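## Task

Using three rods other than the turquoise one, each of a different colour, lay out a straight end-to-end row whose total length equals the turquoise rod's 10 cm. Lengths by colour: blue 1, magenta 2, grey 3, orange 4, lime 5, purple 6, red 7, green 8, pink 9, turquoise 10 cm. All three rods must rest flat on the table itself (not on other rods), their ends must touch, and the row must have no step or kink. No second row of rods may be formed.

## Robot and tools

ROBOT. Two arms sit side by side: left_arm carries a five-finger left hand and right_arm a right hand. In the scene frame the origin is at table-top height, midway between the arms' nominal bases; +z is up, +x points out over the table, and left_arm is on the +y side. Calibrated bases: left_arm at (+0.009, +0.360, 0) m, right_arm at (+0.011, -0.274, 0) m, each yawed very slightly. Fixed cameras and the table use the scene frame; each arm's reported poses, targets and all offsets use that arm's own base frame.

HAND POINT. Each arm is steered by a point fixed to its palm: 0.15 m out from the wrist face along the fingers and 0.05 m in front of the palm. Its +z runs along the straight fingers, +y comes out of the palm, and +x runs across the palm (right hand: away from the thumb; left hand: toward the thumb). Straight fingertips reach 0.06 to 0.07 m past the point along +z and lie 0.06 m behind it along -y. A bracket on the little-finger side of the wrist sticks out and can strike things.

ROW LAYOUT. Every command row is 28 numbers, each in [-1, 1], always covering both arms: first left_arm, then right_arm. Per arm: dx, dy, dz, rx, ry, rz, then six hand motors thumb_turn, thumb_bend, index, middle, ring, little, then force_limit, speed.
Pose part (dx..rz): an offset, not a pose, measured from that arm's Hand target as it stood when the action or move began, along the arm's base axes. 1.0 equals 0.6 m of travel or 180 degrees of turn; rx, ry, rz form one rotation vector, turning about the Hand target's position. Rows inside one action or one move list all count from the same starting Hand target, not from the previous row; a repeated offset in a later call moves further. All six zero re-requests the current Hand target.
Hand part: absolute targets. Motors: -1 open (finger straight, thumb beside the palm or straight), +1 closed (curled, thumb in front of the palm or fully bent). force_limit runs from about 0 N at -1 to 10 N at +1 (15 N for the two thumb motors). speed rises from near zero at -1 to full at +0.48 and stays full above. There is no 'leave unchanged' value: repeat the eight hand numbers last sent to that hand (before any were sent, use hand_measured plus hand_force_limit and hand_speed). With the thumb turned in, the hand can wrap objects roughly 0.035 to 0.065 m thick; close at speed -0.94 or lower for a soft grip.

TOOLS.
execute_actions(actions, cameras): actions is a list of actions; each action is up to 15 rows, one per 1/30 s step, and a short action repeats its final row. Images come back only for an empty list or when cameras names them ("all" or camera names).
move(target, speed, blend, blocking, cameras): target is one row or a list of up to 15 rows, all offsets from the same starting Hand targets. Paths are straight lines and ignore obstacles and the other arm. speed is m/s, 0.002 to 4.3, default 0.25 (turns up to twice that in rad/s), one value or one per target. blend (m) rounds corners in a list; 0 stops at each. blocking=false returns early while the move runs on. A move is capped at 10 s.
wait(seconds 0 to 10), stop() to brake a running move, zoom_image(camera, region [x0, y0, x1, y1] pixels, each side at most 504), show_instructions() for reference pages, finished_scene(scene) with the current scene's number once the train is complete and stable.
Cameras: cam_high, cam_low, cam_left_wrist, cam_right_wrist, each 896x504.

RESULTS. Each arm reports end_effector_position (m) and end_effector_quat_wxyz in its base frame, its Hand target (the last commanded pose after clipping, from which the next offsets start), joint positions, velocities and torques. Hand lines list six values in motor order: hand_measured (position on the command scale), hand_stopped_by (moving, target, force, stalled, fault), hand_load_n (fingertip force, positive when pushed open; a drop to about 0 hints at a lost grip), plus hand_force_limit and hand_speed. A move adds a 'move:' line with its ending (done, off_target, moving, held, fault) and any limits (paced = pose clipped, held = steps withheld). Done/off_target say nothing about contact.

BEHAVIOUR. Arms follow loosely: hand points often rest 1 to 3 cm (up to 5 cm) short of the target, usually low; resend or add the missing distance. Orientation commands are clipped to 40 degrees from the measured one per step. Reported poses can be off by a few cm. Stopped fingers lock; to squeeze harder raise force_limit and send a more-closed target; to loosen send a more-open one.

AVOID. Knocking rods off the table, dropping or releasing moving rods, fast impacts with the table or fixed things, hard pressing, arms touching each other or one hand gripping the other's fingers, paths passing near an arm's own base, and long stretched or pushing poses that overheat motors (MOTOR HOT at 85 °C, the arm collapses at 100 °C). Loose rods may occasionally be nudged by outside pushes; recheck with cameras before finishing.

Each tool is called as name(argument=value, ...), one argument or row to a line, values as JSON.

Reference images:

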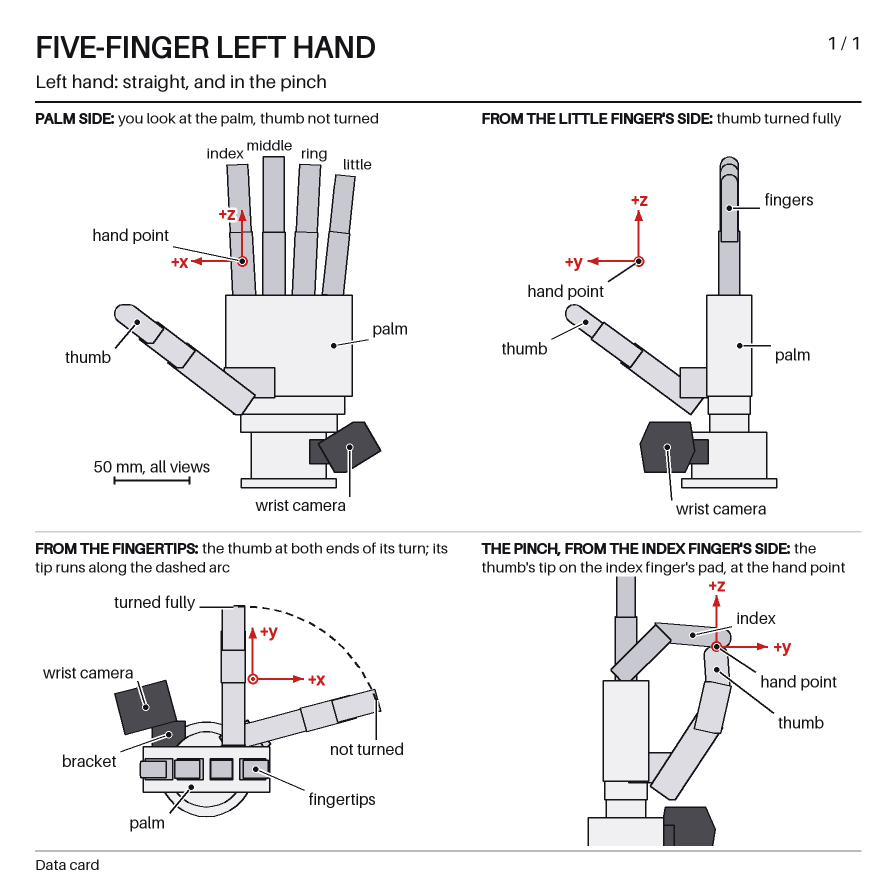

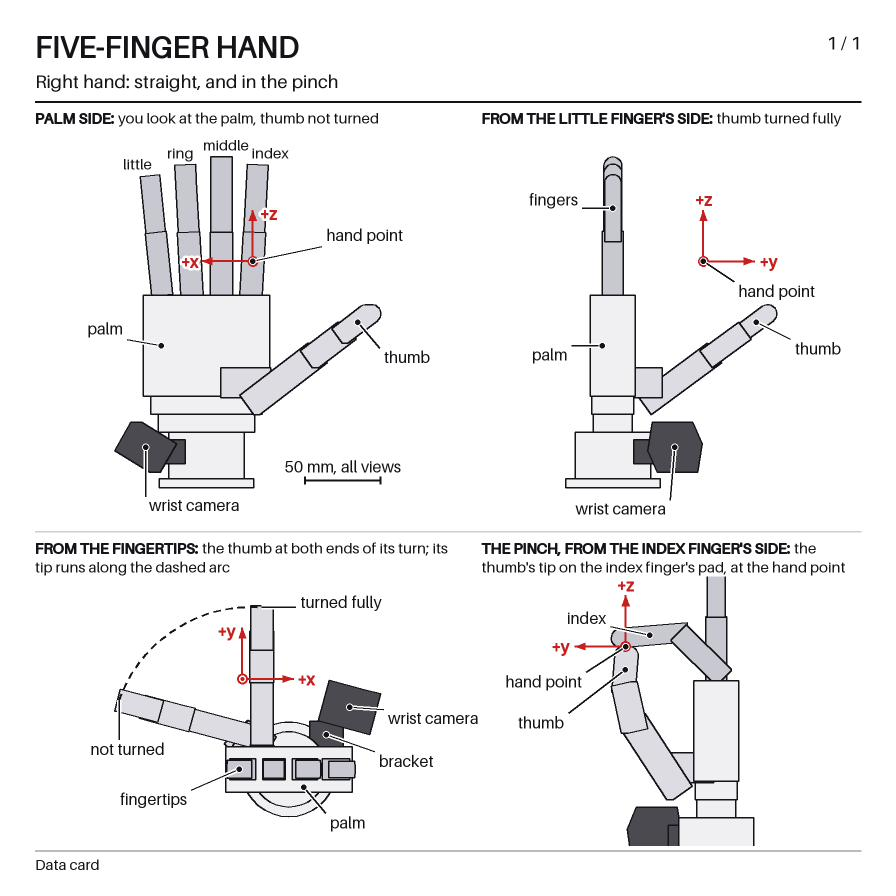

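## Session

execute_actions(
  actions=[],
)

zoom_image(
  camera="cam_high",
  region=[250, 50, 600, 490],
)

zoom_image(
  camera="cam_low",
  region=[150, 200, 590, 400],
)

Scene clock: 0.00 s.
left_arm: end_effector_position=(+0.6228, +0.0683, +0.4015) hand_measured=(-1.000, -1.000, -1.000, -1.000, -1.000, -1.000) hand_load_n=(+0.0, +0.0, +0.0, +0.0, +0.0, +0.0) hand_stopped_by=(target, target, target, target, target, target) hand_force_limit=0.00 hand_speed=-0.80 end_effector_quat_wxyz=(+0.385, +0.179, +0.898, +0.117) | right_arm: end_effector_position=(+0.3627, -0.1055, +0.1440) hand_measured=(-1.000, -1.000, -1.000, -1.000, -1.000, -1.000) hand_load_n=(+0.0, +0.0, +0.0, +0.0, +0.0, +0.0) hand_stopped_by=(target, target, target, target, target, target) hand_force_limit=0.00 hand_speed=-0.80 end_effector_quat_wxyz=(-0.004, -0.081, +0.957, +0.280)
Joint positions: left_arm=[-0.026 1.483 1.663 -0.926 -0.092 1.978] | right_arm=[-0.643 1.657 1.226 -1.546 -0.407 0.674]
Joint velocities: within noise
Joint torques (N m): no reading
Motor temperatures (°C): left_arm=[32 36 33 27 27 27] | right_arm=[29 34 34 30 29 28]
Heat: left arm: hottest shoulder 36 °C; right arm: hottest shoulder 34 °C.
Hand target: left_arm +0.6260, +0.0682, +0.4163; +0.398, +0.177, +0.892, +0.120 | right_arm +0.3687, -0.1100, +0.1499; +0.004, -0.083, +0.958, +0.273
camera_calibration:
cam_left_wrist: T_world_to_cam=[[-0.375121, -0.810532, -0.449802, 0.462608], [-0.877461, 0.466946, -0.10965, 0.553631], [0.298908, 0.353551, -0.886372, 0.259598], [0, 0, 0, 1]] pos_world=[0.581728, 0.0246615, 0.498888]
cam_right_wrist: T_world_to_cam=[[-0.404085, 0.789462, 0.462024, 0.16898], [0.804446, 0.0662778, 0.590317, -0.369704], [0.435411, 0.610211, -0.661861, 0.112111], [0, 0, 0, 1]] pos_world=[0.316875, -0.177312, 0.214371]

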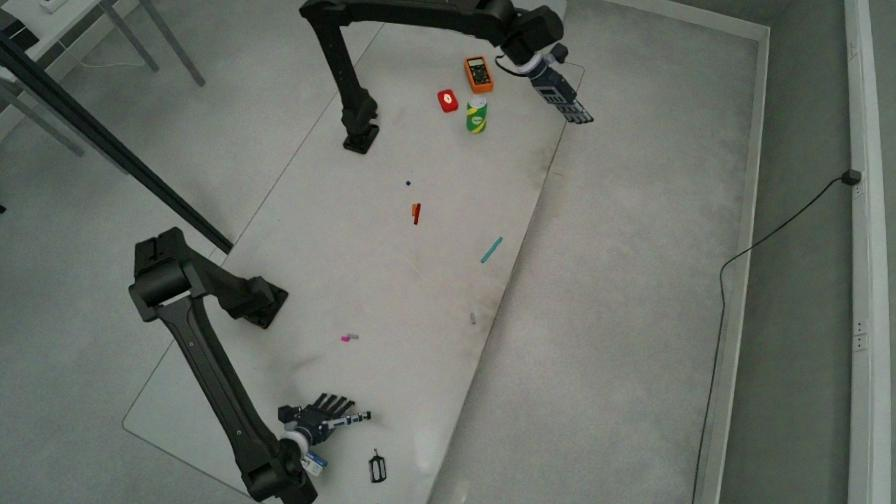

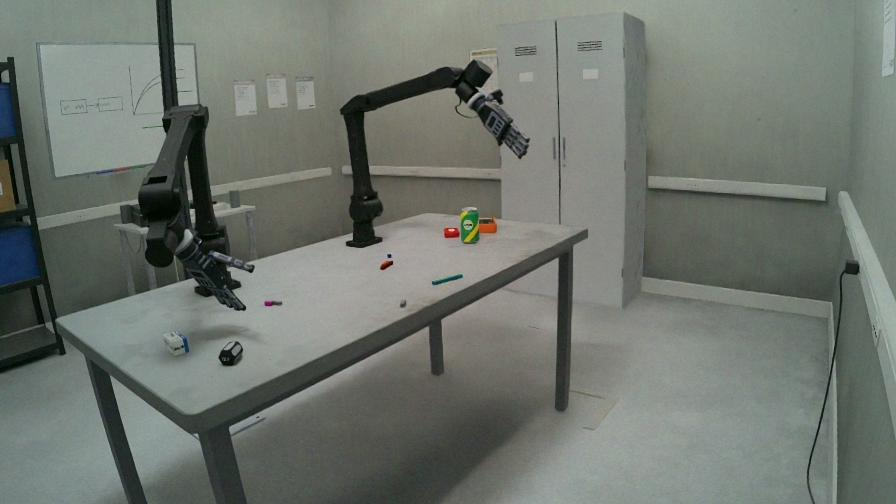

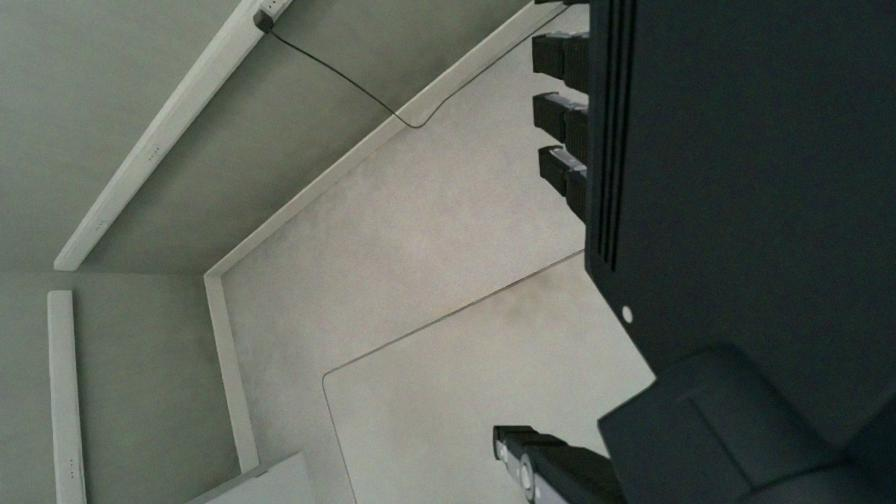

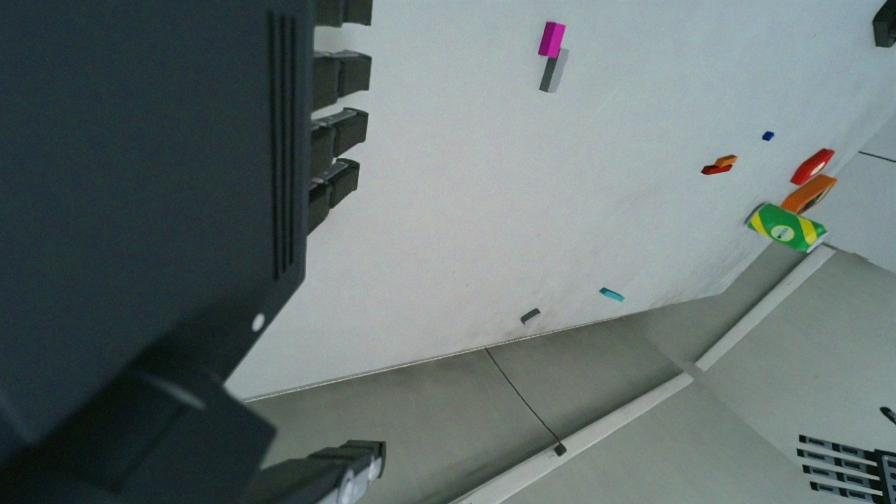

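Scaled by 1.145 from the camera's 896x504 image, which has a finer 1280x720 frame.

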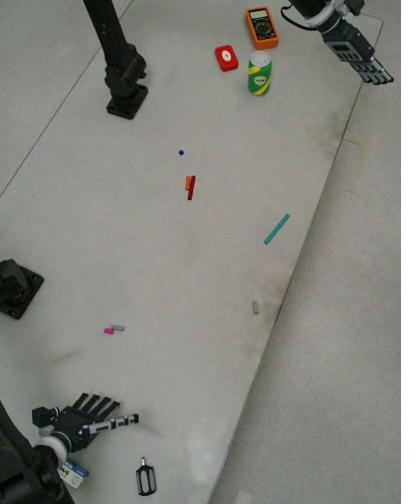

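Scaled by 1.145 from the camera's 896x504 image, which has a finer 1280x720 frame.

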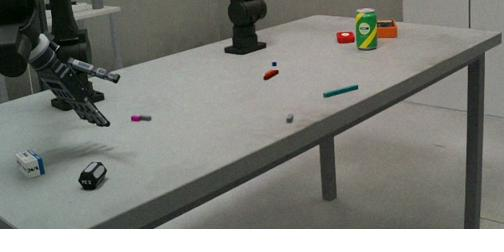

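zoom_image(
  camera="cam_high",
  region=[380, 160, 530, 290],
)

zoom_image(
  camera="cam_high",
  region=[320, 290, 500, 390],
)

zoom_image(
  camera="cam_right_wrist",
  region=[680, 120, 860, 260],
)

Scaled by 3.360 from the camera's 896x504 image, which has a finer 1280x720 frame.

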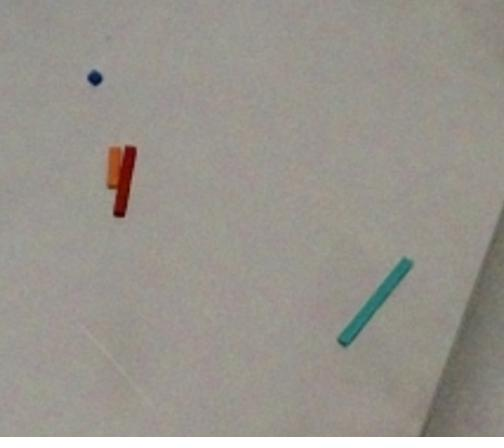

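Scaled by 2.800 from the camera's 896x504 image, which has a finer 1280x720 frame.

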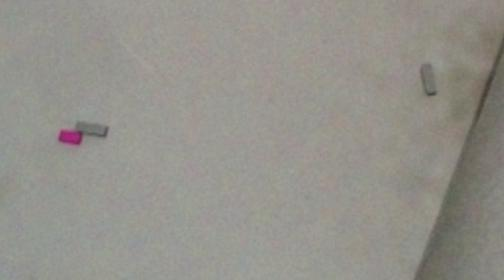

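Scaled by 2.800 from the camera's 896x504 image, which has a finer 1280x720 frame.

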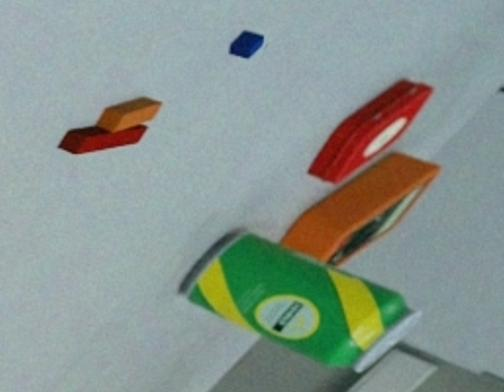

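move(
  target=[0,0,0,0,0,0,-1,-1,-1,-1,-1,-1,0,-0.8,-0.1678,0.2393,-0.0165,-0.1762,-0.0051,-0.0265,-1,-1,-1,-1,-1,-1,0,-0.8],
  speed=0.25,
  cameras=["cam_right_wrist","cam_high"],
)

Scene clock: 49.70 s.
left_arm: end_effector_position=(+0.6228, +0.0683, +0.4015) hand_measured=(-1.000, -1.000, -1.000, -1.000, -1.000, -1.000) hand_load_n=(+0.0, +0.0, +0.0, +0.0, +0.0, +0.0) hand_stopped_by=(target, target, target, target, target, target) hand_force_limit=0.00 hand_speed=-0.80 end_effector_quat_wxyz=(+0.385, +0.179, +0.898, +0.117) | right_arm: end_effector_position=(+0.2687, +0.0333, +0.1394) hand_measured=(-1.000, -1.000, -1.000, -1.000, -1.000, -1.000) hand_load_n=(+0.0, +0.0, +0.0, +0.0, +0.0, +0.0) hand_stopped_by=(target, target, target, target, target, target) hand_force_limit=0.00 hand_speed=-0.80 end_effector_quat_wxyz=(+0.003, -0.047, +0.999, +0.001)
Joint positions: left_arm=[-0.026 1.483 1.663 -0.926 -0.092 1.978] | right_arm=[-0.121 0.987 0.785 -1.363 -0.003 1.356]
Joint torques (N m): left_arm=[0.38 -10.52 10.67 1.59 -0.05 0.14] | right_arm=[0.97 -3.25 9.72 0.21 0.27 0.09]
Motor temperatures (°C): left_arm=[31 38 41 27 27 27] | right_arm=[29 35 39 30 29 28]
Heat: left arm: hottest elbow 41 °C; right arm: hottest elbow 39 °C.
Hand target: left_arm +0.6260, +0.0682, +0.4163; +0.398, +0.177, +0.892, +0.120 | right_arm +0.2681, +0.0336, +0.1401; +0.000, -0.044, +0.999, +0.000
Off the commanded pose: left_arm 0.015 m, 2 deg | right_arm 0.001 m, 1 deg.
move: off_target (left_arm)
camera_calibration:
cam_right_wrist: T_world_to_cam=[[-0.346923, 0.936316, -0.0543706, 0.0752441], [0.796024, 0.324607, 0.510858, -0.295822], [0.495974, 0.133948, -0.857944, 0.0921829], [0, 0, 0, 1]] pos_world=[0.215865, 0.0132259, 0.234302]
Images, in order (width x height): cam_high 896x504, cam_right_wrist 896x504.

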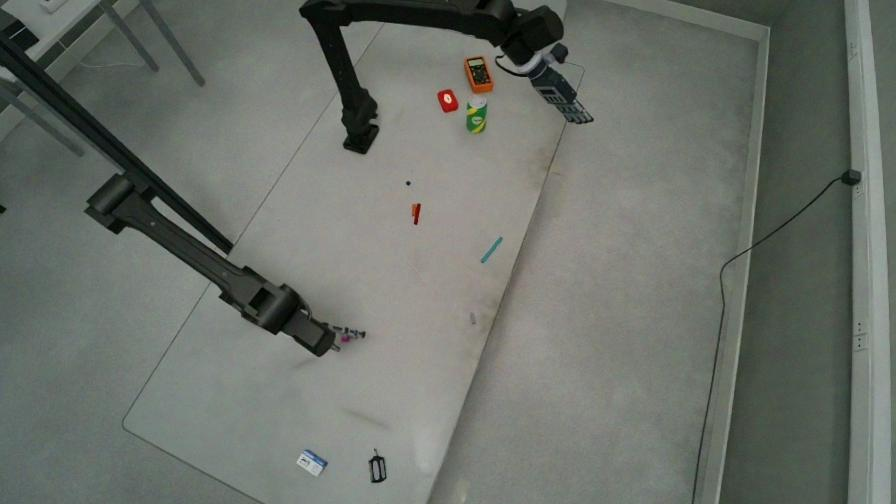

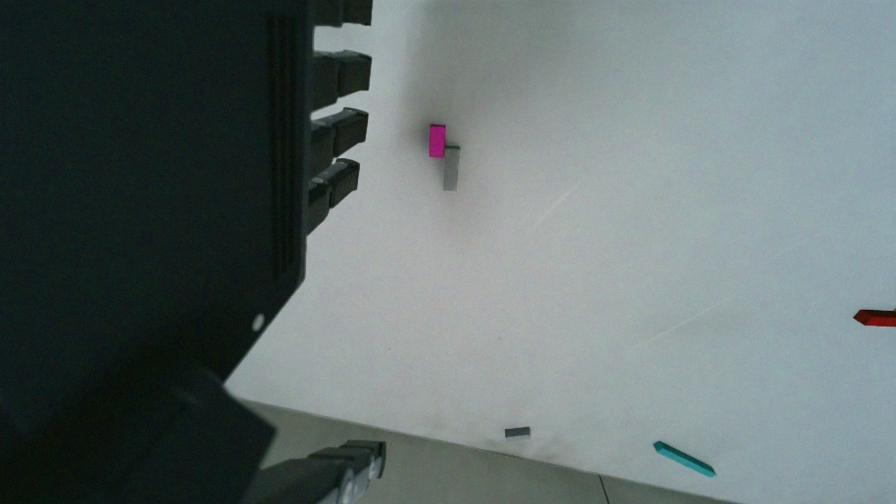

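move(
  target=[
    [0,0,0,0,0,0,-1,-1,-1,-1,-1,-1,0,-0.8,0.0125,0.0,-0.02,0,0,0,-1,-1,-1,1,-1,-1,0,-0.3],
    [0,0,0,0,0,0,-1,-1,-1,-1,-1,-1,0,-0.8,0.0125,0.0,-0.1265,0,0,0,-1,-1,-1,1,-1,-1,0,-0.3],
  ],
  speed=0.12,
  cameras=["cam_right_wrist","cam_low"],
)

zoom_image(
  camera="cam_right_wrist",
  region=[300, 0, 600, 240],
)

Scene clock: 70.90 s.
left_arm: end_effector_position=(+0.6228, +0.0683, +0.4015) hand_measured=(-1.000, -1.000, -1.000, -1.000, -1.000, -1.000) hand_load_n=(+0.0, +0.0, +0.0, +0.0, +0.5, +0.0) hand_stopped_by=(target, target, target, target, target, target) hand_force_limit=0.00 hand_speed=-0.80 end_effector_quat_wxyz=(+0.385, +0.179, +0.898, +0.117) | right_arm: end_effector_position=(+0.2733, +0.0326, +0.0686) hand_measured=(-1.000, -1.000, -1.000, +1.000, -1.000, -1.000) hand_load_n=(+0.0, +0.0, -0.5, +0.0, +0.0, +0.0) hand_stopped_by=(target, target, target, target, target, target) hand_force_limit=0.00 hand_speed=-0.30 end_effector_quat_wxyz=(+0.001, -0.045, +0.999, +0.001)
Joint positions: left_arm=[-0.026 1.483 1.663 -0.926 -0.092 1.978] | right_arm=[-0.121 1.077 0.646 -1.137 -0.002 1.36]
Joint torques (N m): left_arm=[0.38 -10.58 10.61 1.57 -0.05 0.17] | right_arm=[1.2 -2.96 8.54 1.1 0.25 0.1]
Heat: left arm: hottest elbow 43 °C; right arm: hottest elbow 42 °C.
Hand target: left_arm +0.6260, +0.0682, +0.4163; +0.398, +0.177, +0.892, +0.120 | right_arm +0.2756, +0.0336, +0.0641; +0.000, -0.044, +0.999, +0.000
Off the commanded pose: left_arm 0.015 m, 2 deg | right_arm 0.005 m, 0 deg.
move: off_target (left_arm)
camera_calibration:
cam_right_wrist: T_world_to_cam=[[-0.343162, 0.937771, -0.0531467, 0.0724945], [0.799126, 0.321225, 0.508146, -0.263587], [0.493596, 0.131905, -0.85963, 0.0301273], [0, 0, 0, 1]] pos_world=[0.220646, 0.0127136, 0.163692]
Images, in order (width x height): cam_low 896x504, cam_right_wrist 896x504.

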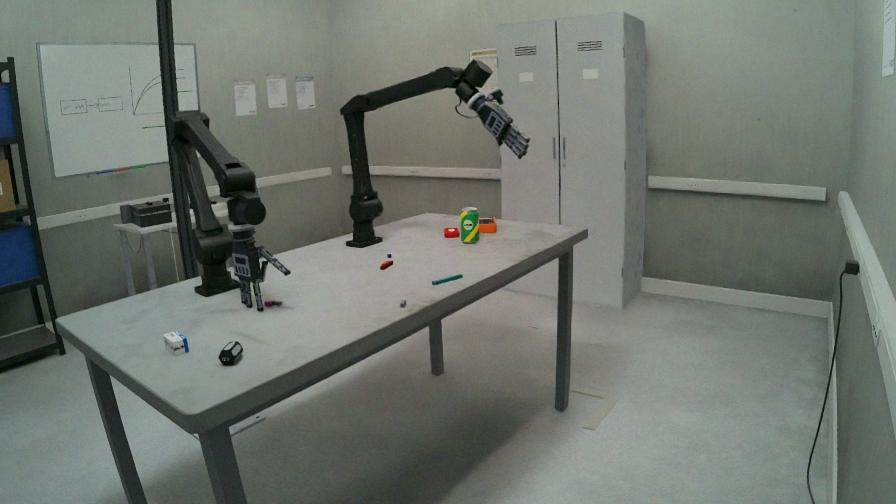

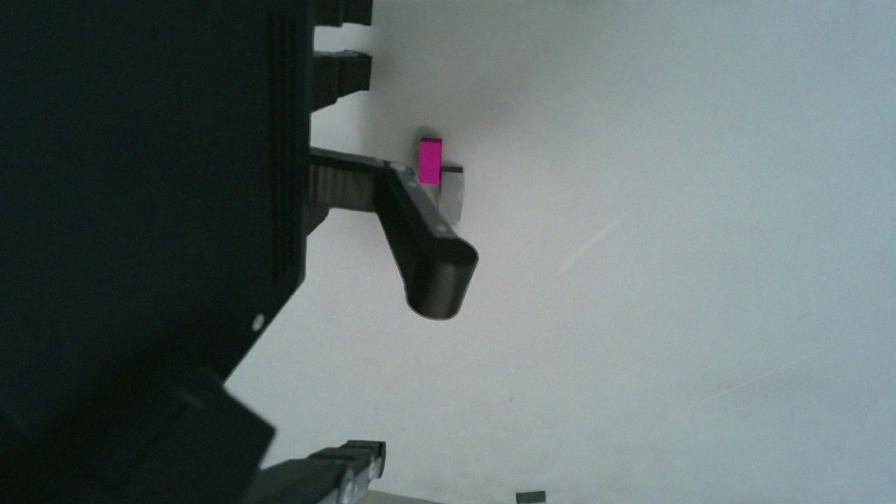

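Scaled by 1.680 from the camera's 896x504 image, which has a finer 1280x720 frame.

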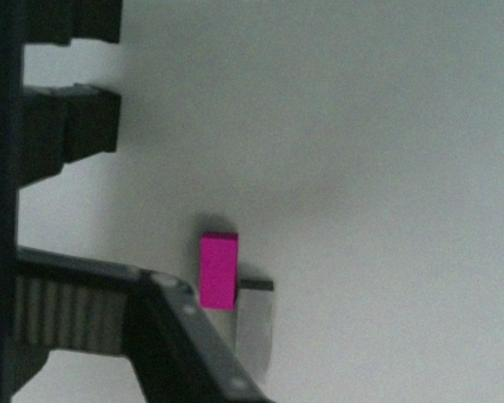

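move(
  target=[
    [0,0,0,0,0,0,-1,-1,-1,-1,-1,-1,0,-0.8,0.0003,0.0603,0,0,0,0,-1,-1,-1,1,-1,-1,0,-0.3],
    [0,0,0,0,0,0,-1,-1,-1,-1,-1,-1,0,-0.8,0.029,0.2007,0,0,0,0,-1,-1,-1,1,-1,-1,0,-0.3],
  ],
  speed=0.1,
  blend=[0.005,0],
  cameras=["cam_right_wrist"],
)

Scene clock: 80.50 s.
left_arm: end_effector_position=(+0.6228, +0.0683, +0.4015) hand_measured=(-1.000, -1.000, -1.000, -1.000, -1.000, -1.000) hand_load_n=(+0.0, +0.0, +0.0, +0.0, +0.0, +0.0) hand_stopped_by=(target, target, target, target, target, target) hand_force_limit=0.00 hand_speed=-0.80 end_effector_quat_wxyz=(+0.385, +0.179, +0.898, +0.117) | right_arm: end_effector_position=(+0.2849, +0.1429, +0.0669) hand_measured=(-1.000, -1.000, -1.000, +1.000, -1.000, -1.000) hand_load_n=(+0.0, +0.0, +0.5, +0.0, +0.0, +0.0) hand_stopped_by=(target, target, target, target, target, target) hand_force_limit=0.00 hand_speed=-0.30 end_effector_quat_wxyz=(-0.001, -0.040, +0.999, -0.009)
Joint positions: left_arm=[-0.026 1.483 1.663 -0.926 -0.092 1.978] | right_arm=[0.314 1.152 0.697 -1.122 0.016 1.805]
Joint torques (N m): left_arm=[0.62 -10.7 10.54 1.55 -0.06 0.18] | right_arm=[1.85 -2.43 10 1.4 -0.5 0.09]
Heat: left arm: hottest elbow 44 °C; right arm: hottest elbow 43 °C.
Hand target: left_arm +0.6260, +0.0682, +0.4163; +0.398, +0.177, +0.892, +0.120 | right_arm +0.2929, +0.1540, +0.0641; +0.000, -0.044, +0.999, +0.000
Off the commanded pose: left_arm 0.015 m, 2 deg | right_arm 0.014 m, 1 deg.
move: off_target (left_arm, right_arm)
camera_calibration:
cam_right_wrist: T_world_to_cam=[[-0.333796, 0.940051, -0.0698952, -0.0289066], [0.80431, 0.322695, 0.498952, -0.308615], [0.491595, 0.110331, -0.863806, 0.0123186], [0, 0, 0, 1]] pos_world=[0.232517, 0.125403, 0.162604]
Images, in order (width x height): cam_right_wrist 896x504.

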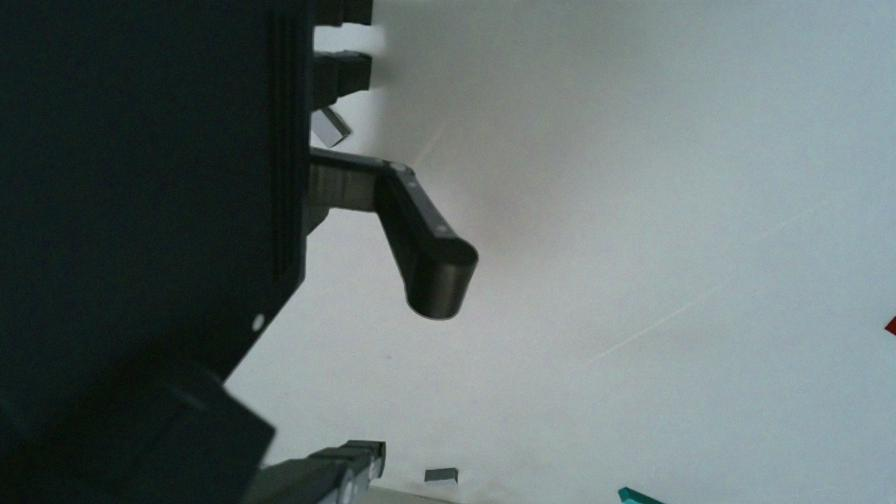

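move(
  target=[
    [0,0,0,0,0,0,-1,-1,-1,-1,-1,-1,0,-0.8,0,0,0.1,0,0,0,-1,-1,-1,-1,-1,-1,0,-0.3],
    [0,0,0,0,0,0,-1,-1,-1,-1,-1,-1,0,-0.8,-0.035,-0.18,0.127,0,0,0,-1,-1,-1,-1,-1,-1,0,-0.3],
  ],
  speed=0.25,
  blend=[0.02,0],
  cameras=["cam_right_wrist","cam_high"],
)

Scene clock: 84.90 s.
left_arm: end_effector_position=(+0.6228, +0.0683, +0.4015) hand_measured=(-1.000, -1.000, -1.000, -1.000, -1.000, -1.000) hand_load_n=(+0.0, +0.0, +0.0, +0.0, +0.0, +0.0) hand_stopped_by=(target, target, target, target, target, target) hand_force_limit=0.00 hand_speed=-0.80 end_effector_quat_wxyz=(+0.385, +0.179, +0.898, +0.117) | right_arm: end_effector_position=(+0.2644, +0.0462, +0.1273) hand_measured=(-1.000, -1.000, -1.000, -1.000, -1.000, -1.000) hand_load_n=(+0.0, +0.0, +0.0, +0.0, +0.0, +0.0) hand_stopped_by=(target, target, target, target, target, target) hand_force_limit=0.00 hand_speed=-0.30 end_effector_quat_wxyz=(-0.013, -0.039, +0.999, -0.001)
Joint positions: left_arm=[-0.026 1.483 1.663 -0.926 -0.092 1.978] | right_arm=[-0.062 1.001 0.764 -1.36 0.004 1.43]
Joint torques (N m): left_arm=[0.73 -10.75 10.63 1.59 -0.06 0.16] | right_arm=[0.56 -4.01 11.97 0.12 -0.01 -0.12]
Motor temperatures (°C): left_arm=[31 39 44 27 27 27] | right_arm=[29 35 44 30 29 28]
Heat: left arm: hottest elbow 44 °C; right arm: hottest elbow 44 °C.
Hand target: left_arm +0.6260, +0.0682, +0.4163; +0.398, +0.177, +0.892, +0.120 | right_arm +0.2720, +0.0460, +0.1403; +0.000, -0.044, +0.999, +0.000
Off the commanded pose: left_arm 0.015 m, 2 deg | right_arm 0.015 m, 2 deg.
move: off_target (left_arm, right_arm)
camera_calibration:
cam_right_wrist: T_world_to_cam=[[-0.333974, 0.941357, -0.0480381, 0.0566129], [0.817193, 0.314568, 0.482952, -0.292007], [0.469742, 0.122037, -0.874328, 0.0918063], [0, 0, 0, 1]] pos_world=[0.214408, 0.0273594, 0.224014]
Images, in order (width x height): cam_high 896x504, cam_right_wrist 896x504.

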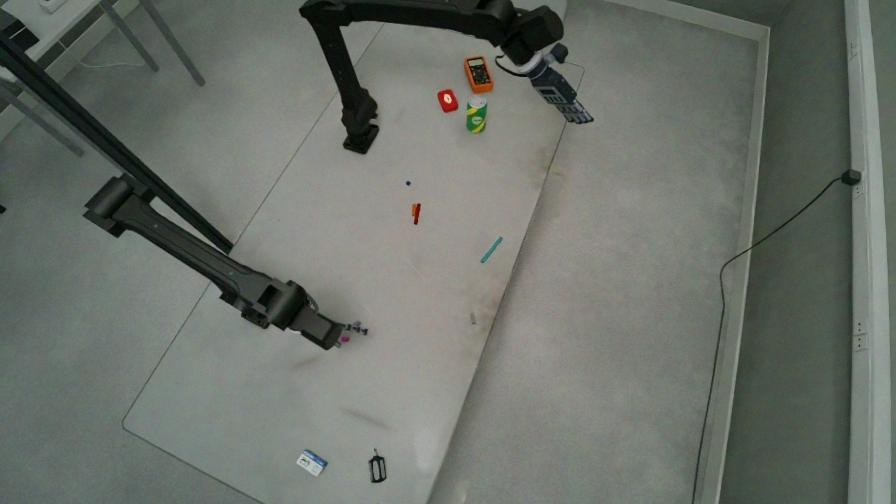

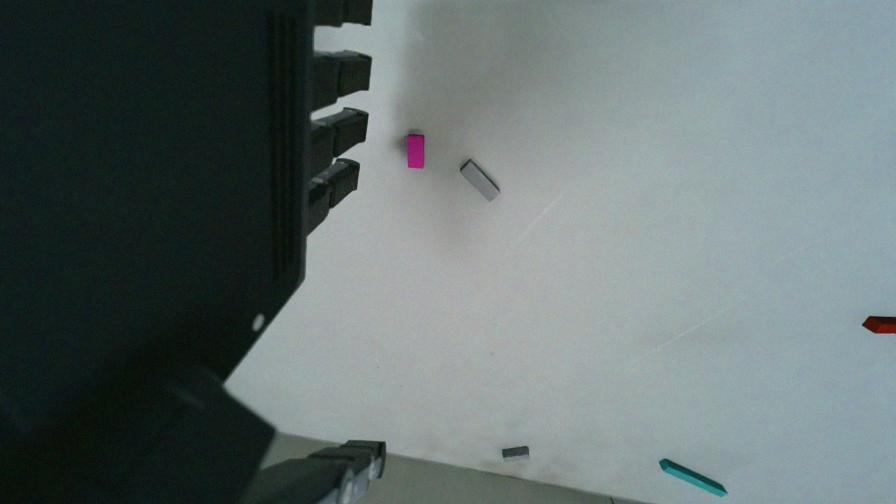

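move(
  target=[
    [0,0,0,0,0,0,-1,-1,-1,-1,-1,-1,0,-0.8,-0.0492,-0.0257,-0.02,0,0,0.1556,-1,-1,-1,-1,-1,-1,0,-0.3],
    [0,0,0,0,0,0,-1,-1,-1,-1,-1,-1,0,-0.8,-0.0492,-0.0257,-0.115,0,0,0.1556,-1,-1,-1,-1,-1,-1,0,-0.3],
  ],
  speed=0.15,
  cameras=["cam_right_wrist"],
)

zoom_image(
  camera="cam_right_wrist",
  region=[300, 0, 600, 240],
)

Scene clock: 107.00 s.
left_arm: end_effector_position=(+0.6228, +0.0683, +0.4015) hand_measured=(-1.000, -1.000, -1.000, -1.000, -1.000, -1.000) hand_load_n=(+0.0, +0.0, +0.0, +0.0, +0.0, +0.0) hand_stopped_by=(target, target, target, target, target, target) hand_force_limit=0.00 hand_speed=-0.80 end_effector_quat_wxyz=(+0.385, +0.179, +0.898, +0.117) | right_arm: end_effector_position=(+0.2392, +0.0328, +0.0731) hand_measured=(-1.000, -1.000, -1.000, -1.000, -1.000, -1.000) hand_load_n=(+0.0, -0.5, +0.0, -0.5, +0.0, +0.0) hand_stopped_by=(target, target, target, target, target, target) hand_force_limit=0.00 hand_speed=-0.30 end_effector_quat_wxyz=(-0.002, -0.284, +0.959, -0.001)
Joint positions: left_arm=[-0.026 1.483 1.663 -0.926 -0.092 1.978] | right_arm=[-0.134 1.07 0.655 -1.159 0.004 0.861]
Joint torques (N m): left_arm=[0.5 -10.87 10.56 1.58 -0.04 0.18] | right_arm=[-0.03 -3.02 8.96 0.96 0.02 -0.11]
Motor temperatures (°C): left_arm=[31 39 46 27 27 27] | right_arm=[29 35 49 30 29 28]
Heat: left arm: hottest elbow 46 °C; right arm: hottest elbow 49 °C.
Hand target: left_arm +0.6260, +0.0682, +0.4163; +0.398, +0.177, +0.892, +0.120 | right_arm +0.2424, +0.0306, +0.0713; +0.000, -0.284, +0.959, +0.000
Off the commanded pose: left_arm 0.015 m, 2 deg | right_arm 0.004 m, 0 deg.
move: off_target (left_arm)
camera_calibration:
cam_right_wrist: T_world_to_cam=[[-0.741444, 0.668847, -0.0538862, 0.164927], [0.559227, 0.66031, 0.501254, -0.191906], [0.370844, 0.341517, -0.863621, 0.0735202], [0, 0, 0, 1]] pos_world=[0.202339, -0.00870137, 0.168575]
Images, in order (width x height): cam_right_wrist 896x504.

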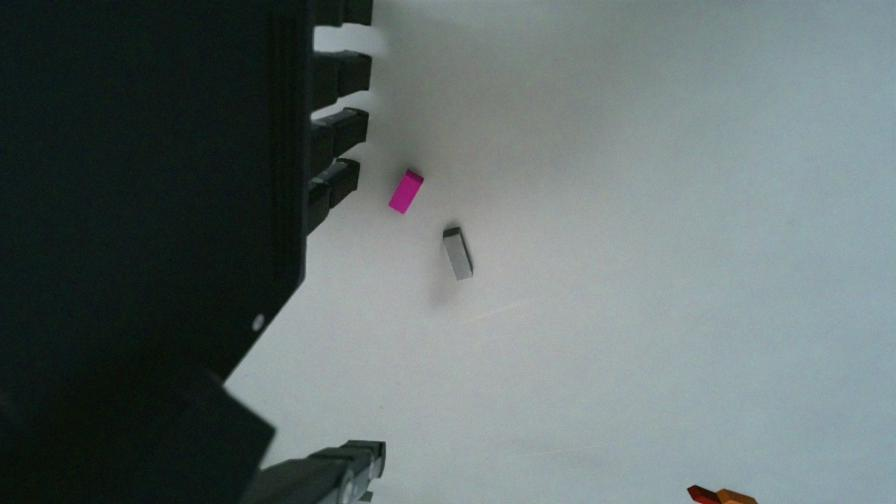

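Scaled by 1.680 from the camera's 896x504 image, which has a finer 1280x720 frame.

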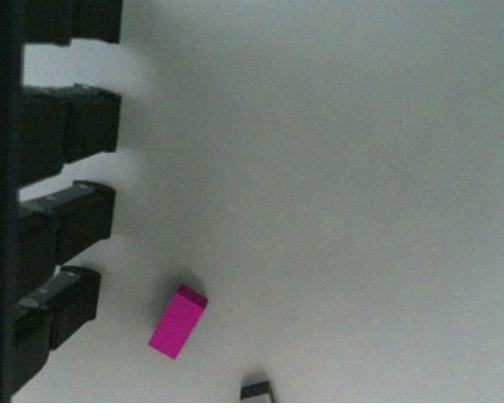

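move(
  target=[0,0,0,0,0,0,-1,-1,-1,-1,-1,-1,0,-0.8,-0.0763,0.113,-0.01,0,0,0,-1,-1,-1,-1,-1,-1,0,-0.3],
  speed=0.08,
  cameras=["cam_right_wrist"],
)

Scene clock: 114.20 s.
left_arm: end_effector_position=(+0.6228, +0.0683, +0.4015) hand_measured=(-1.000, -1.000, -1.000, -1.000, -1.000, -1.000) hand_load_n=(+0.0, +0.0, +0.0, +0.0, +0.0, +0.0) hand_stopped_by=(target, target, target, target, target, target) hand_force_limit=0.00 hand_speed=-0.80 end_effector_quat_wxyz=(+0.385, +0.179, +0.898, +0.117) | right_arm: end_effector_position=(+0.2089, +0.0960, +0.0725) hand_measured=(-1.000, -1.000, -1.000, -1.000, -1.000, -1.000) hand_load_n=(+0.0, +0.0, +0.0, +0.5, +0.0, +0.0) hand_stopped_by=(target, target, target, target, target, target) hand_force_limit=0.00 hand_speed=-0.30 end_effector_quat_wxyz=(+0.017, -0.283, +0.959, -0.006)
Joint positions: left_arm=[-0.026 1.483 1.663 -0.926 -0.092 1.978] | right_arm=[0.141 0.931 0.573 -1.176 0.008 1.138]
Joint torques (N m): left_arm=[0.67 -10.34 10.7 1.59 -0.04 0.17] | right_arm=[1.49 -1.96 7.43 -0.01 -0.13 0.1]
Heat: left arm: hottest elbow 46 °C; right arm: hottest elbow 49 °C.
Hand target: left_arm +0.6260, +0.0682, +0.4163; +0.398, +0.177, +0.892, +0.120 | right_arm +0.1967, +0.0984, +0.0653; +0.000, -0.284, +0.959, +0.000
Off the commanded pose: left_arm 0.015 m, 2 deg | right_arm 0.014 m, 2 deg.
move: off_target (left_arm, right_arm)
camera_calibration:
cam_right_wrist: T_world_to_cam=[[-0.737675, 0.670076, -0.0826686, 0.101386], [0.539947, 0.659015, 0.5236, -0.213798], [0.405331, 0.34161, -0.847944, 0.0543392], [0, 0, 0, 1]] pos_world=[0.168204, 0.054397, 0.166403]
Images, in order (width x height): cam_right_wrist 896x504.

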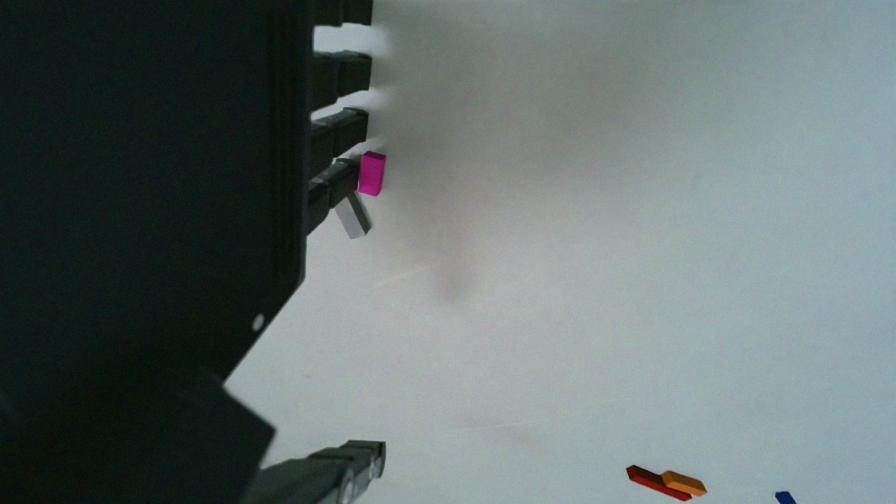

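move(
  target=[
    [0,0,0,0,0,0,-1,-1,-1,-1,-1,-1,0,-0.8,0.0555,-0.0557,0.02,0,0,0,-1,-1,-1,-1,-1,-1,0,-0.3],
    [0,0,0,0,0,0,-1,-1,-1,-1,-1,-1,0,-0.8,0.06,-0.05,0.1412,0,0,0,-1,-1,-1,-1,-1,-1,0,-0.3],
    [0,0,0,0,0,0,-1,-1,-1,-1,-1,-1,0,-0.8,0.1232,0.5693,0.1412,0,0,0.9056,-1,-1,-1,-1,-1,-1,0,-0.3],
  ],
  speed=[0.1,0.25,0.35],
  blend=[0.005,0.03,0],
  cameras=["cam_right_wrist","cam_high"],
)

zoom_image(
  camera="cam_right_wrist",
  region=[300, 0, 600, 240],
)

Scene clock: 182.70 s.
left_arm: end_effector_position=(+0.6228, +0.0683, +0.4015) hand_measured=(-1.000, -1.000, -1.000, -1.000, -1.000, -1.000) hand_load_n=(+0.0, +0.0, +0.0, +0.0, +0.0, +0.0) hand_stopped_by=(target, target, target, target, target, target) hand_force_limit=0.00 hand_speed=-0.80 end_effector_quat_wxyz=(+0.385, +0.179, +0.898, +0.117) | right_arm: end_effector_position=(+0.2633, +0.4265, +0.1416) hand_measured=(-1.000, -1.000, -1.000, -1.000, -1.000, -1.000) hand_load_n=(+0.0, -0.5, +0.0, +0.0, +0.0, +0.0) hand_stopped_by=(target, target, target, target, target, target) hand_force_limit=0.00 hand_speed=-0.30 end_effector_quat_wxyz=(+0.009, +0.991, +0.133, -0.007)
Joint positions: left_arm=[-0.026 1.483 1.663 -0.926 -0.092 1.978] | right_arm=[1.059 1.861 1.689 -1.422 0 -0.778]
Joint torques (N m): left_arm=[0.44 -10.46 10.59 1.59 -0.04 0.17] | right_arm=[0.79 -16.44 13.96 0.08 0.21 -0.11]
Heat: left arm: hottest elbow 48 °C; right arm: hottest elbow 47 °C.
Hand target: left_arm +0.6260, +0.0682, +0.4163; +0.398, +0.177, +0.892, +0.120 | right_arm +0.2706, +0.4399, +0.1499; +0.000, +0.990, +0.139, +0.000
Off the commanded pose: left_arm 0.015 m, 2 deg | right_arm 0.018 m, 2 deg.
move: off_target (left_arm, right_arm)
camera_calibration:
cam_right_wrist: T_world_to_cam=[[0.501726, -0.863998, -0.0421685, 0.247996], [-0.725617, -0.446904, 0.523217, 0.30767], [-0.470904, -0.231913, -0.851155, 0.453655], [0, 0, 0, 1]] pos_world=[0.312452, 0.456975, 0.23561]
Images, in order (width x height): cam_high 896x504, cam_right_wrist 896x504.

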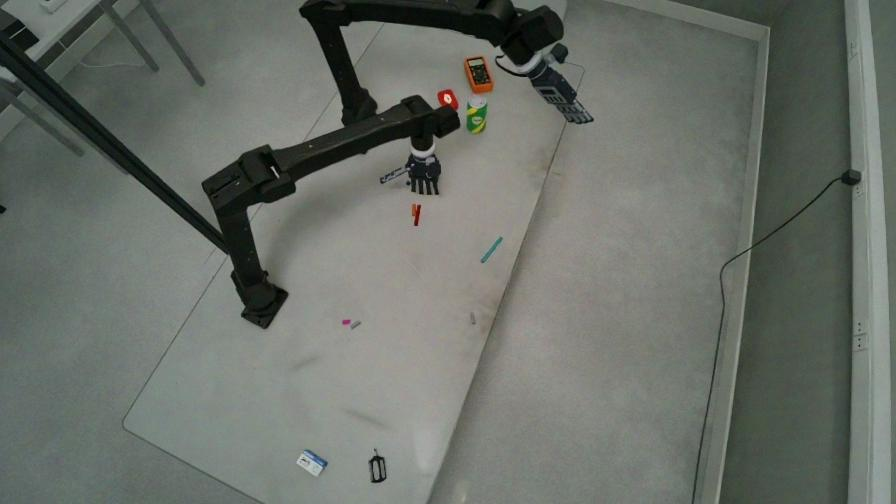

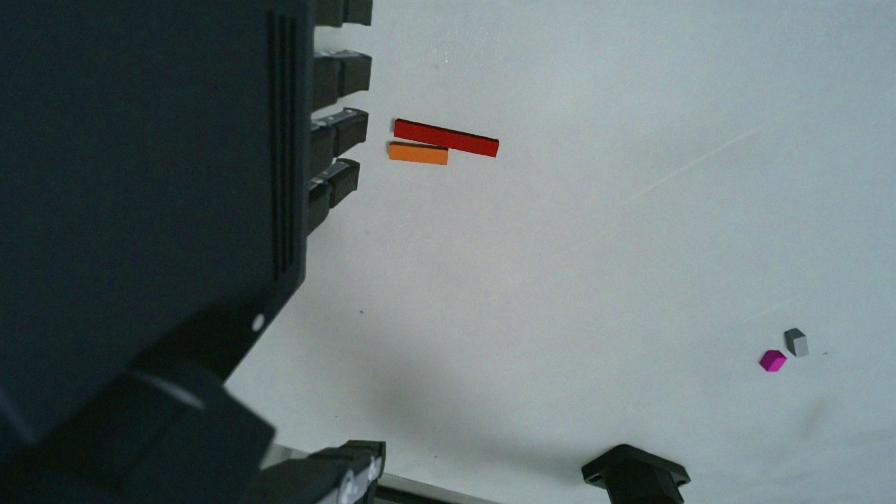

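Scaled by 1.680 from the camera's 896x504 image, which has a finer 1280x720 frame.

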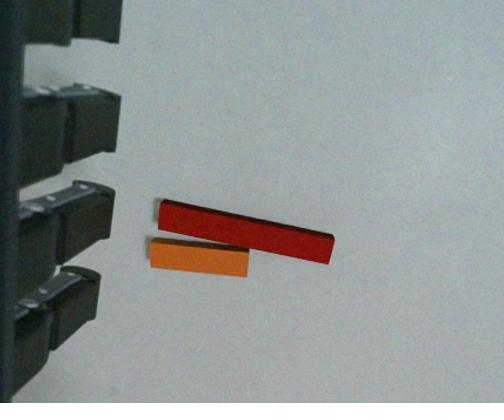

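move(
  target=[
    [0,0,0,0,0,0,-1,-1,-1,-1,-1,-1,0,-0.8,0.02,0.0193,-0.02,0,0,0.028,-1,-1,-1,-1,-1,-1,0,-0.3],
    [0,0,0,0,0,0,-1,-1,-1,-1,-1,-1,0,-0.8,0.02,0.0193,-0.115,0,0,0.028,-1,-1,-1,-1,-1,-1,0,-0.3],
  ],
  speed=0.15,
  cameras=["cam_right_wrist","cam_low"],
)

zoom_image(
  camera="cam_right_wrist",
  region=[300, 0, 600, 240],
)

Scene clock: 192.63 s.
left_arm: end_effector_position=(+0.6228, +0.0683, +0.4015) hand_measured=(-1.000, -1.000, -1.000, -1.000, -1.000, -1.000) hand_load_n=(+0.5, +0.0, +0.0, +0.0, +0.0, +0.0) hand_stopped_by=(target, target, target, target, target, target) hand_force_limit=0.00 hand_speed=-0.80 end_effector_quat_wxyz=(+0.385, +0.179, +0.898, +0.117) | right_arm: end_effector_position=(+0.2807, +0.4460, +0.0824) hand_measured=(-1.000, -1.000, -1.000, -1.000, -1.000, -1.000) hand_load_n=(+0.0, +0.0, +0.0, +0.0, +0.0, +0.0) hand_stopped_by=(target, target, target, target, target, target) hand_force_limit=0.00 hand_speed=-0.30 end_effector_quat_wxyz=(+0.004, +0.984, +0.176, -0.004)
Joint positions: left_arm=[-0.026 1.483 1.663 -0.926 -0.092 1.978] | right_arm=[1.059 1.951 1.666 -1.298 0 -0.865]
Joint torques (N m): left_arm=[0.56 -10.58 10.67 1.55 -0.07 0.17] | right_arm=[0.67 -18.67 9.84 0.88 0.2 -0.11]
Heat: left arm: hottest elbow 48 °C; right arm: hottest elbow 50 °C.
Hand target: left_arm +0.6260, +0.0682, +0.4163; +0.398, +0.177, +0.892, +0.120 | right_arm +0.2825, +0.4515, +0.0810; +0.000, +0.983, +0.183, +0.000
Off the commanded pose: left_arm 0.015 m, 2 deg | right_arm 0.006 m, 1 deg.
move: off_target (left_arm)
camera_calibration:
cam_right_wrist: T_world_to_cam=[[0.575336, -0.816434, -0.0492395, 0.212398], [-0.686045, -0.514478, 0.514445, 0.379744], [-0.445343, -0.262198, -0.856108, 0.422843], [0, 0, 0, 1]] pos_world=[0.326632, 0.479647, 0.177101]
Images, in order (width x height): cam_low 896x504, cam_right_wrist 896x504.

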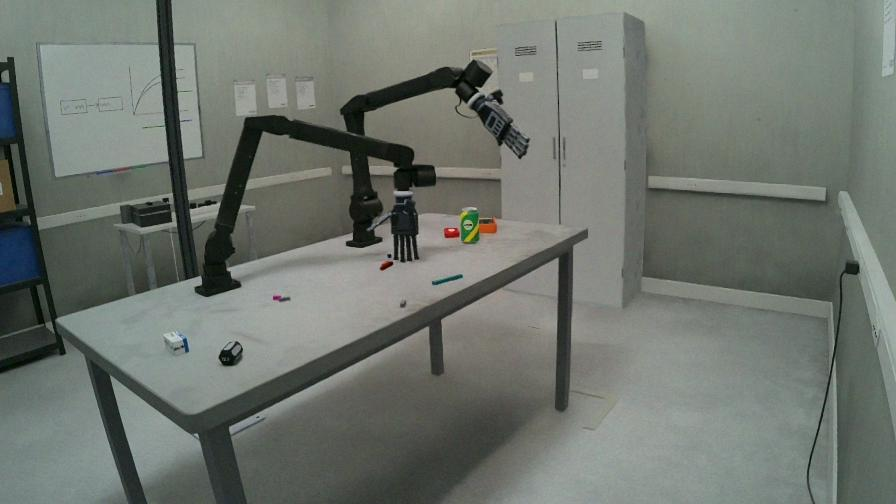

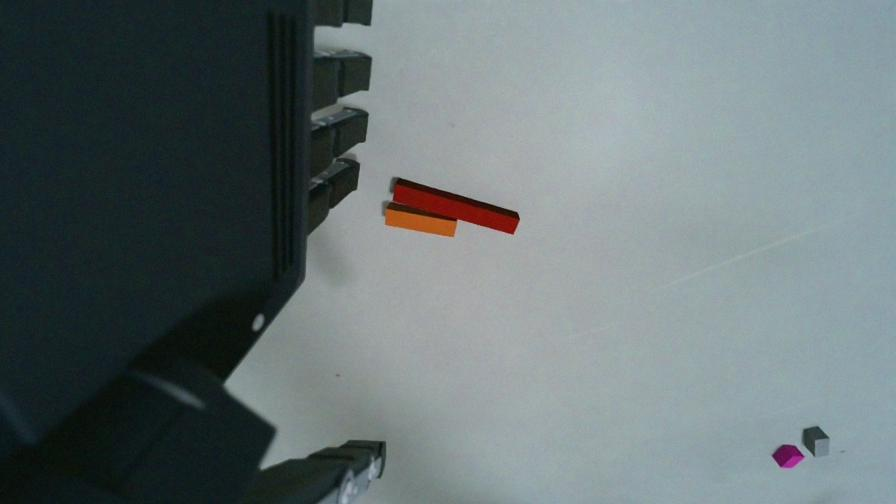

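Scaled by 1.680 from the camera's 896x504 image, which has a finer 1280x720 frame.

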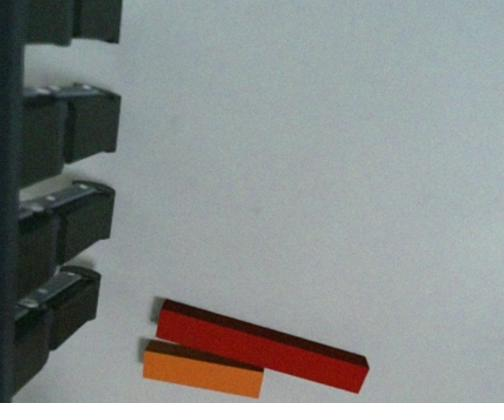

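move(
  target=[
    [0,0,0,0,0,0,-1,-1,-1,-1,-1,-1,0,-0.8,0.003,-0.008,-0.0233,0,0,0,-1,-1,-1,-1,-1,-1,0,-0.3],
    [0,0,0,0,0,0,-1,-1,-1,-1,-1,-1,0,-0.8,0.0708,-0.2092,-0.0233,0,0,0,-1,-1,-1,-1,-1,-1,0,-0.3],
  ],
  speed=[0.08,0.08],
  blend=[0.003,0],
  cameras=["cam_right_wrist"],
)

zoom_image(
  camera="cam_right_wrist",
  region=[300, 0, 600, 240],
)

Scene clock: 202.87 s.
left_arm: end_effector_position=(+0.6228, +0.0683, +0.4015) hand_measured=(-1.000, -1.000, -1.000, -1.000, -1.000, -1.000) hand_load_n=(+0.0, +0.0, +0.0, +0.0, +0.0, +0.0) hand_stopped_by=(target, target, target, target, target, target) hand_force_limit=0.00 hand_speed=-0.80 end_effector_quat_wxyz=(+0.385, +0.179, +0.898, +0.117) | right_arm: end_effector_position=(+0.3217, +0.3377, +0.0752) hand_measured=(-1.000, -1.000, -1.000, -1.000, -1.000, -1.000) hand_load_n=(+0.0, +0.0, +0.0, +0.5, +0.0, +0.0) hand_stopped_by=(target, target, target, target, target, target) hand_force_limit=0.00 hand_speed=-0.30 end_effector_quat_wxyz=(-0.011, +0.983, +0.183, +0.005)
Joint positions: left_arm=[-0.026 1.483 1.663 -0.926 -0.092 1.978] | right_arm=[0.886 1.766 1.38 -1.163 -0.01 -1.054]
Joint torques (N m): left_arm=[0.62 -10.75 10.65 1.61 -0.05 0.17] | right_arm=[-0.62 -15.21 7.25 0.64 0.58 -0.14]
Heat: left arm: hottest elbow 48 °C; right arm: hottest elbow 50 °C.
Hand target: left_arm +0.6260, +0.0682, +0.4163; +0.398, +0.177, +0.892, +0.120 | right_arm +0.3249, +0.3261, +0.0670; +0.000, +0.983, +0.183, +0.000
Off the commanded pose: left_arm 0.015 m, 2 deg | right_arm 0.015 m, 1 deg.
move: off_target (left_arm, right_arm)
camera_calibration:
cam_right_wrist: T_world_to_cam=[[0.588483, -0.8055, -0.069703, 0.0936249], [-0.683832, -0.541876, 0.488614, 0.366414], [-0.431349, -0.239876, -0.869711, 0.395517], [0, 0, 0, 1]] pos_world=[0.366075, 0.368841, 0.171477]
Images, in order (width x height): cam_right_wrist 896x504.

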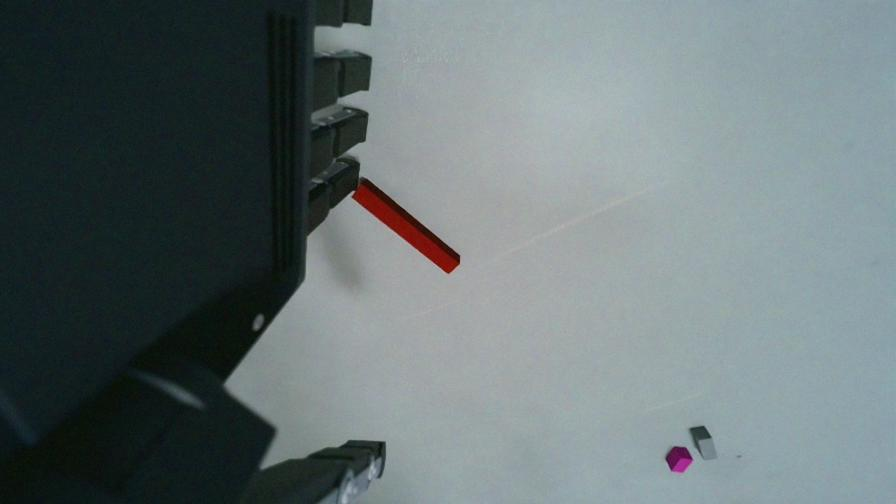

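Scaled by 1.680 from the camera's 896x504 image, which has a finer 1280x720 frame.

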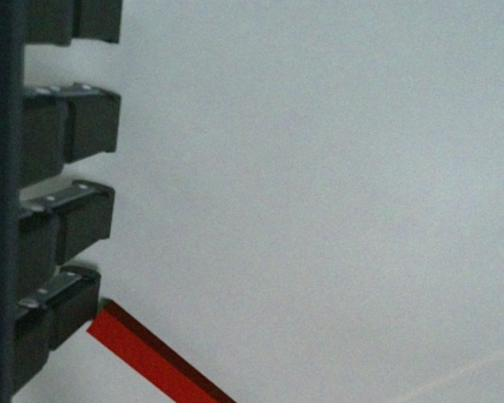

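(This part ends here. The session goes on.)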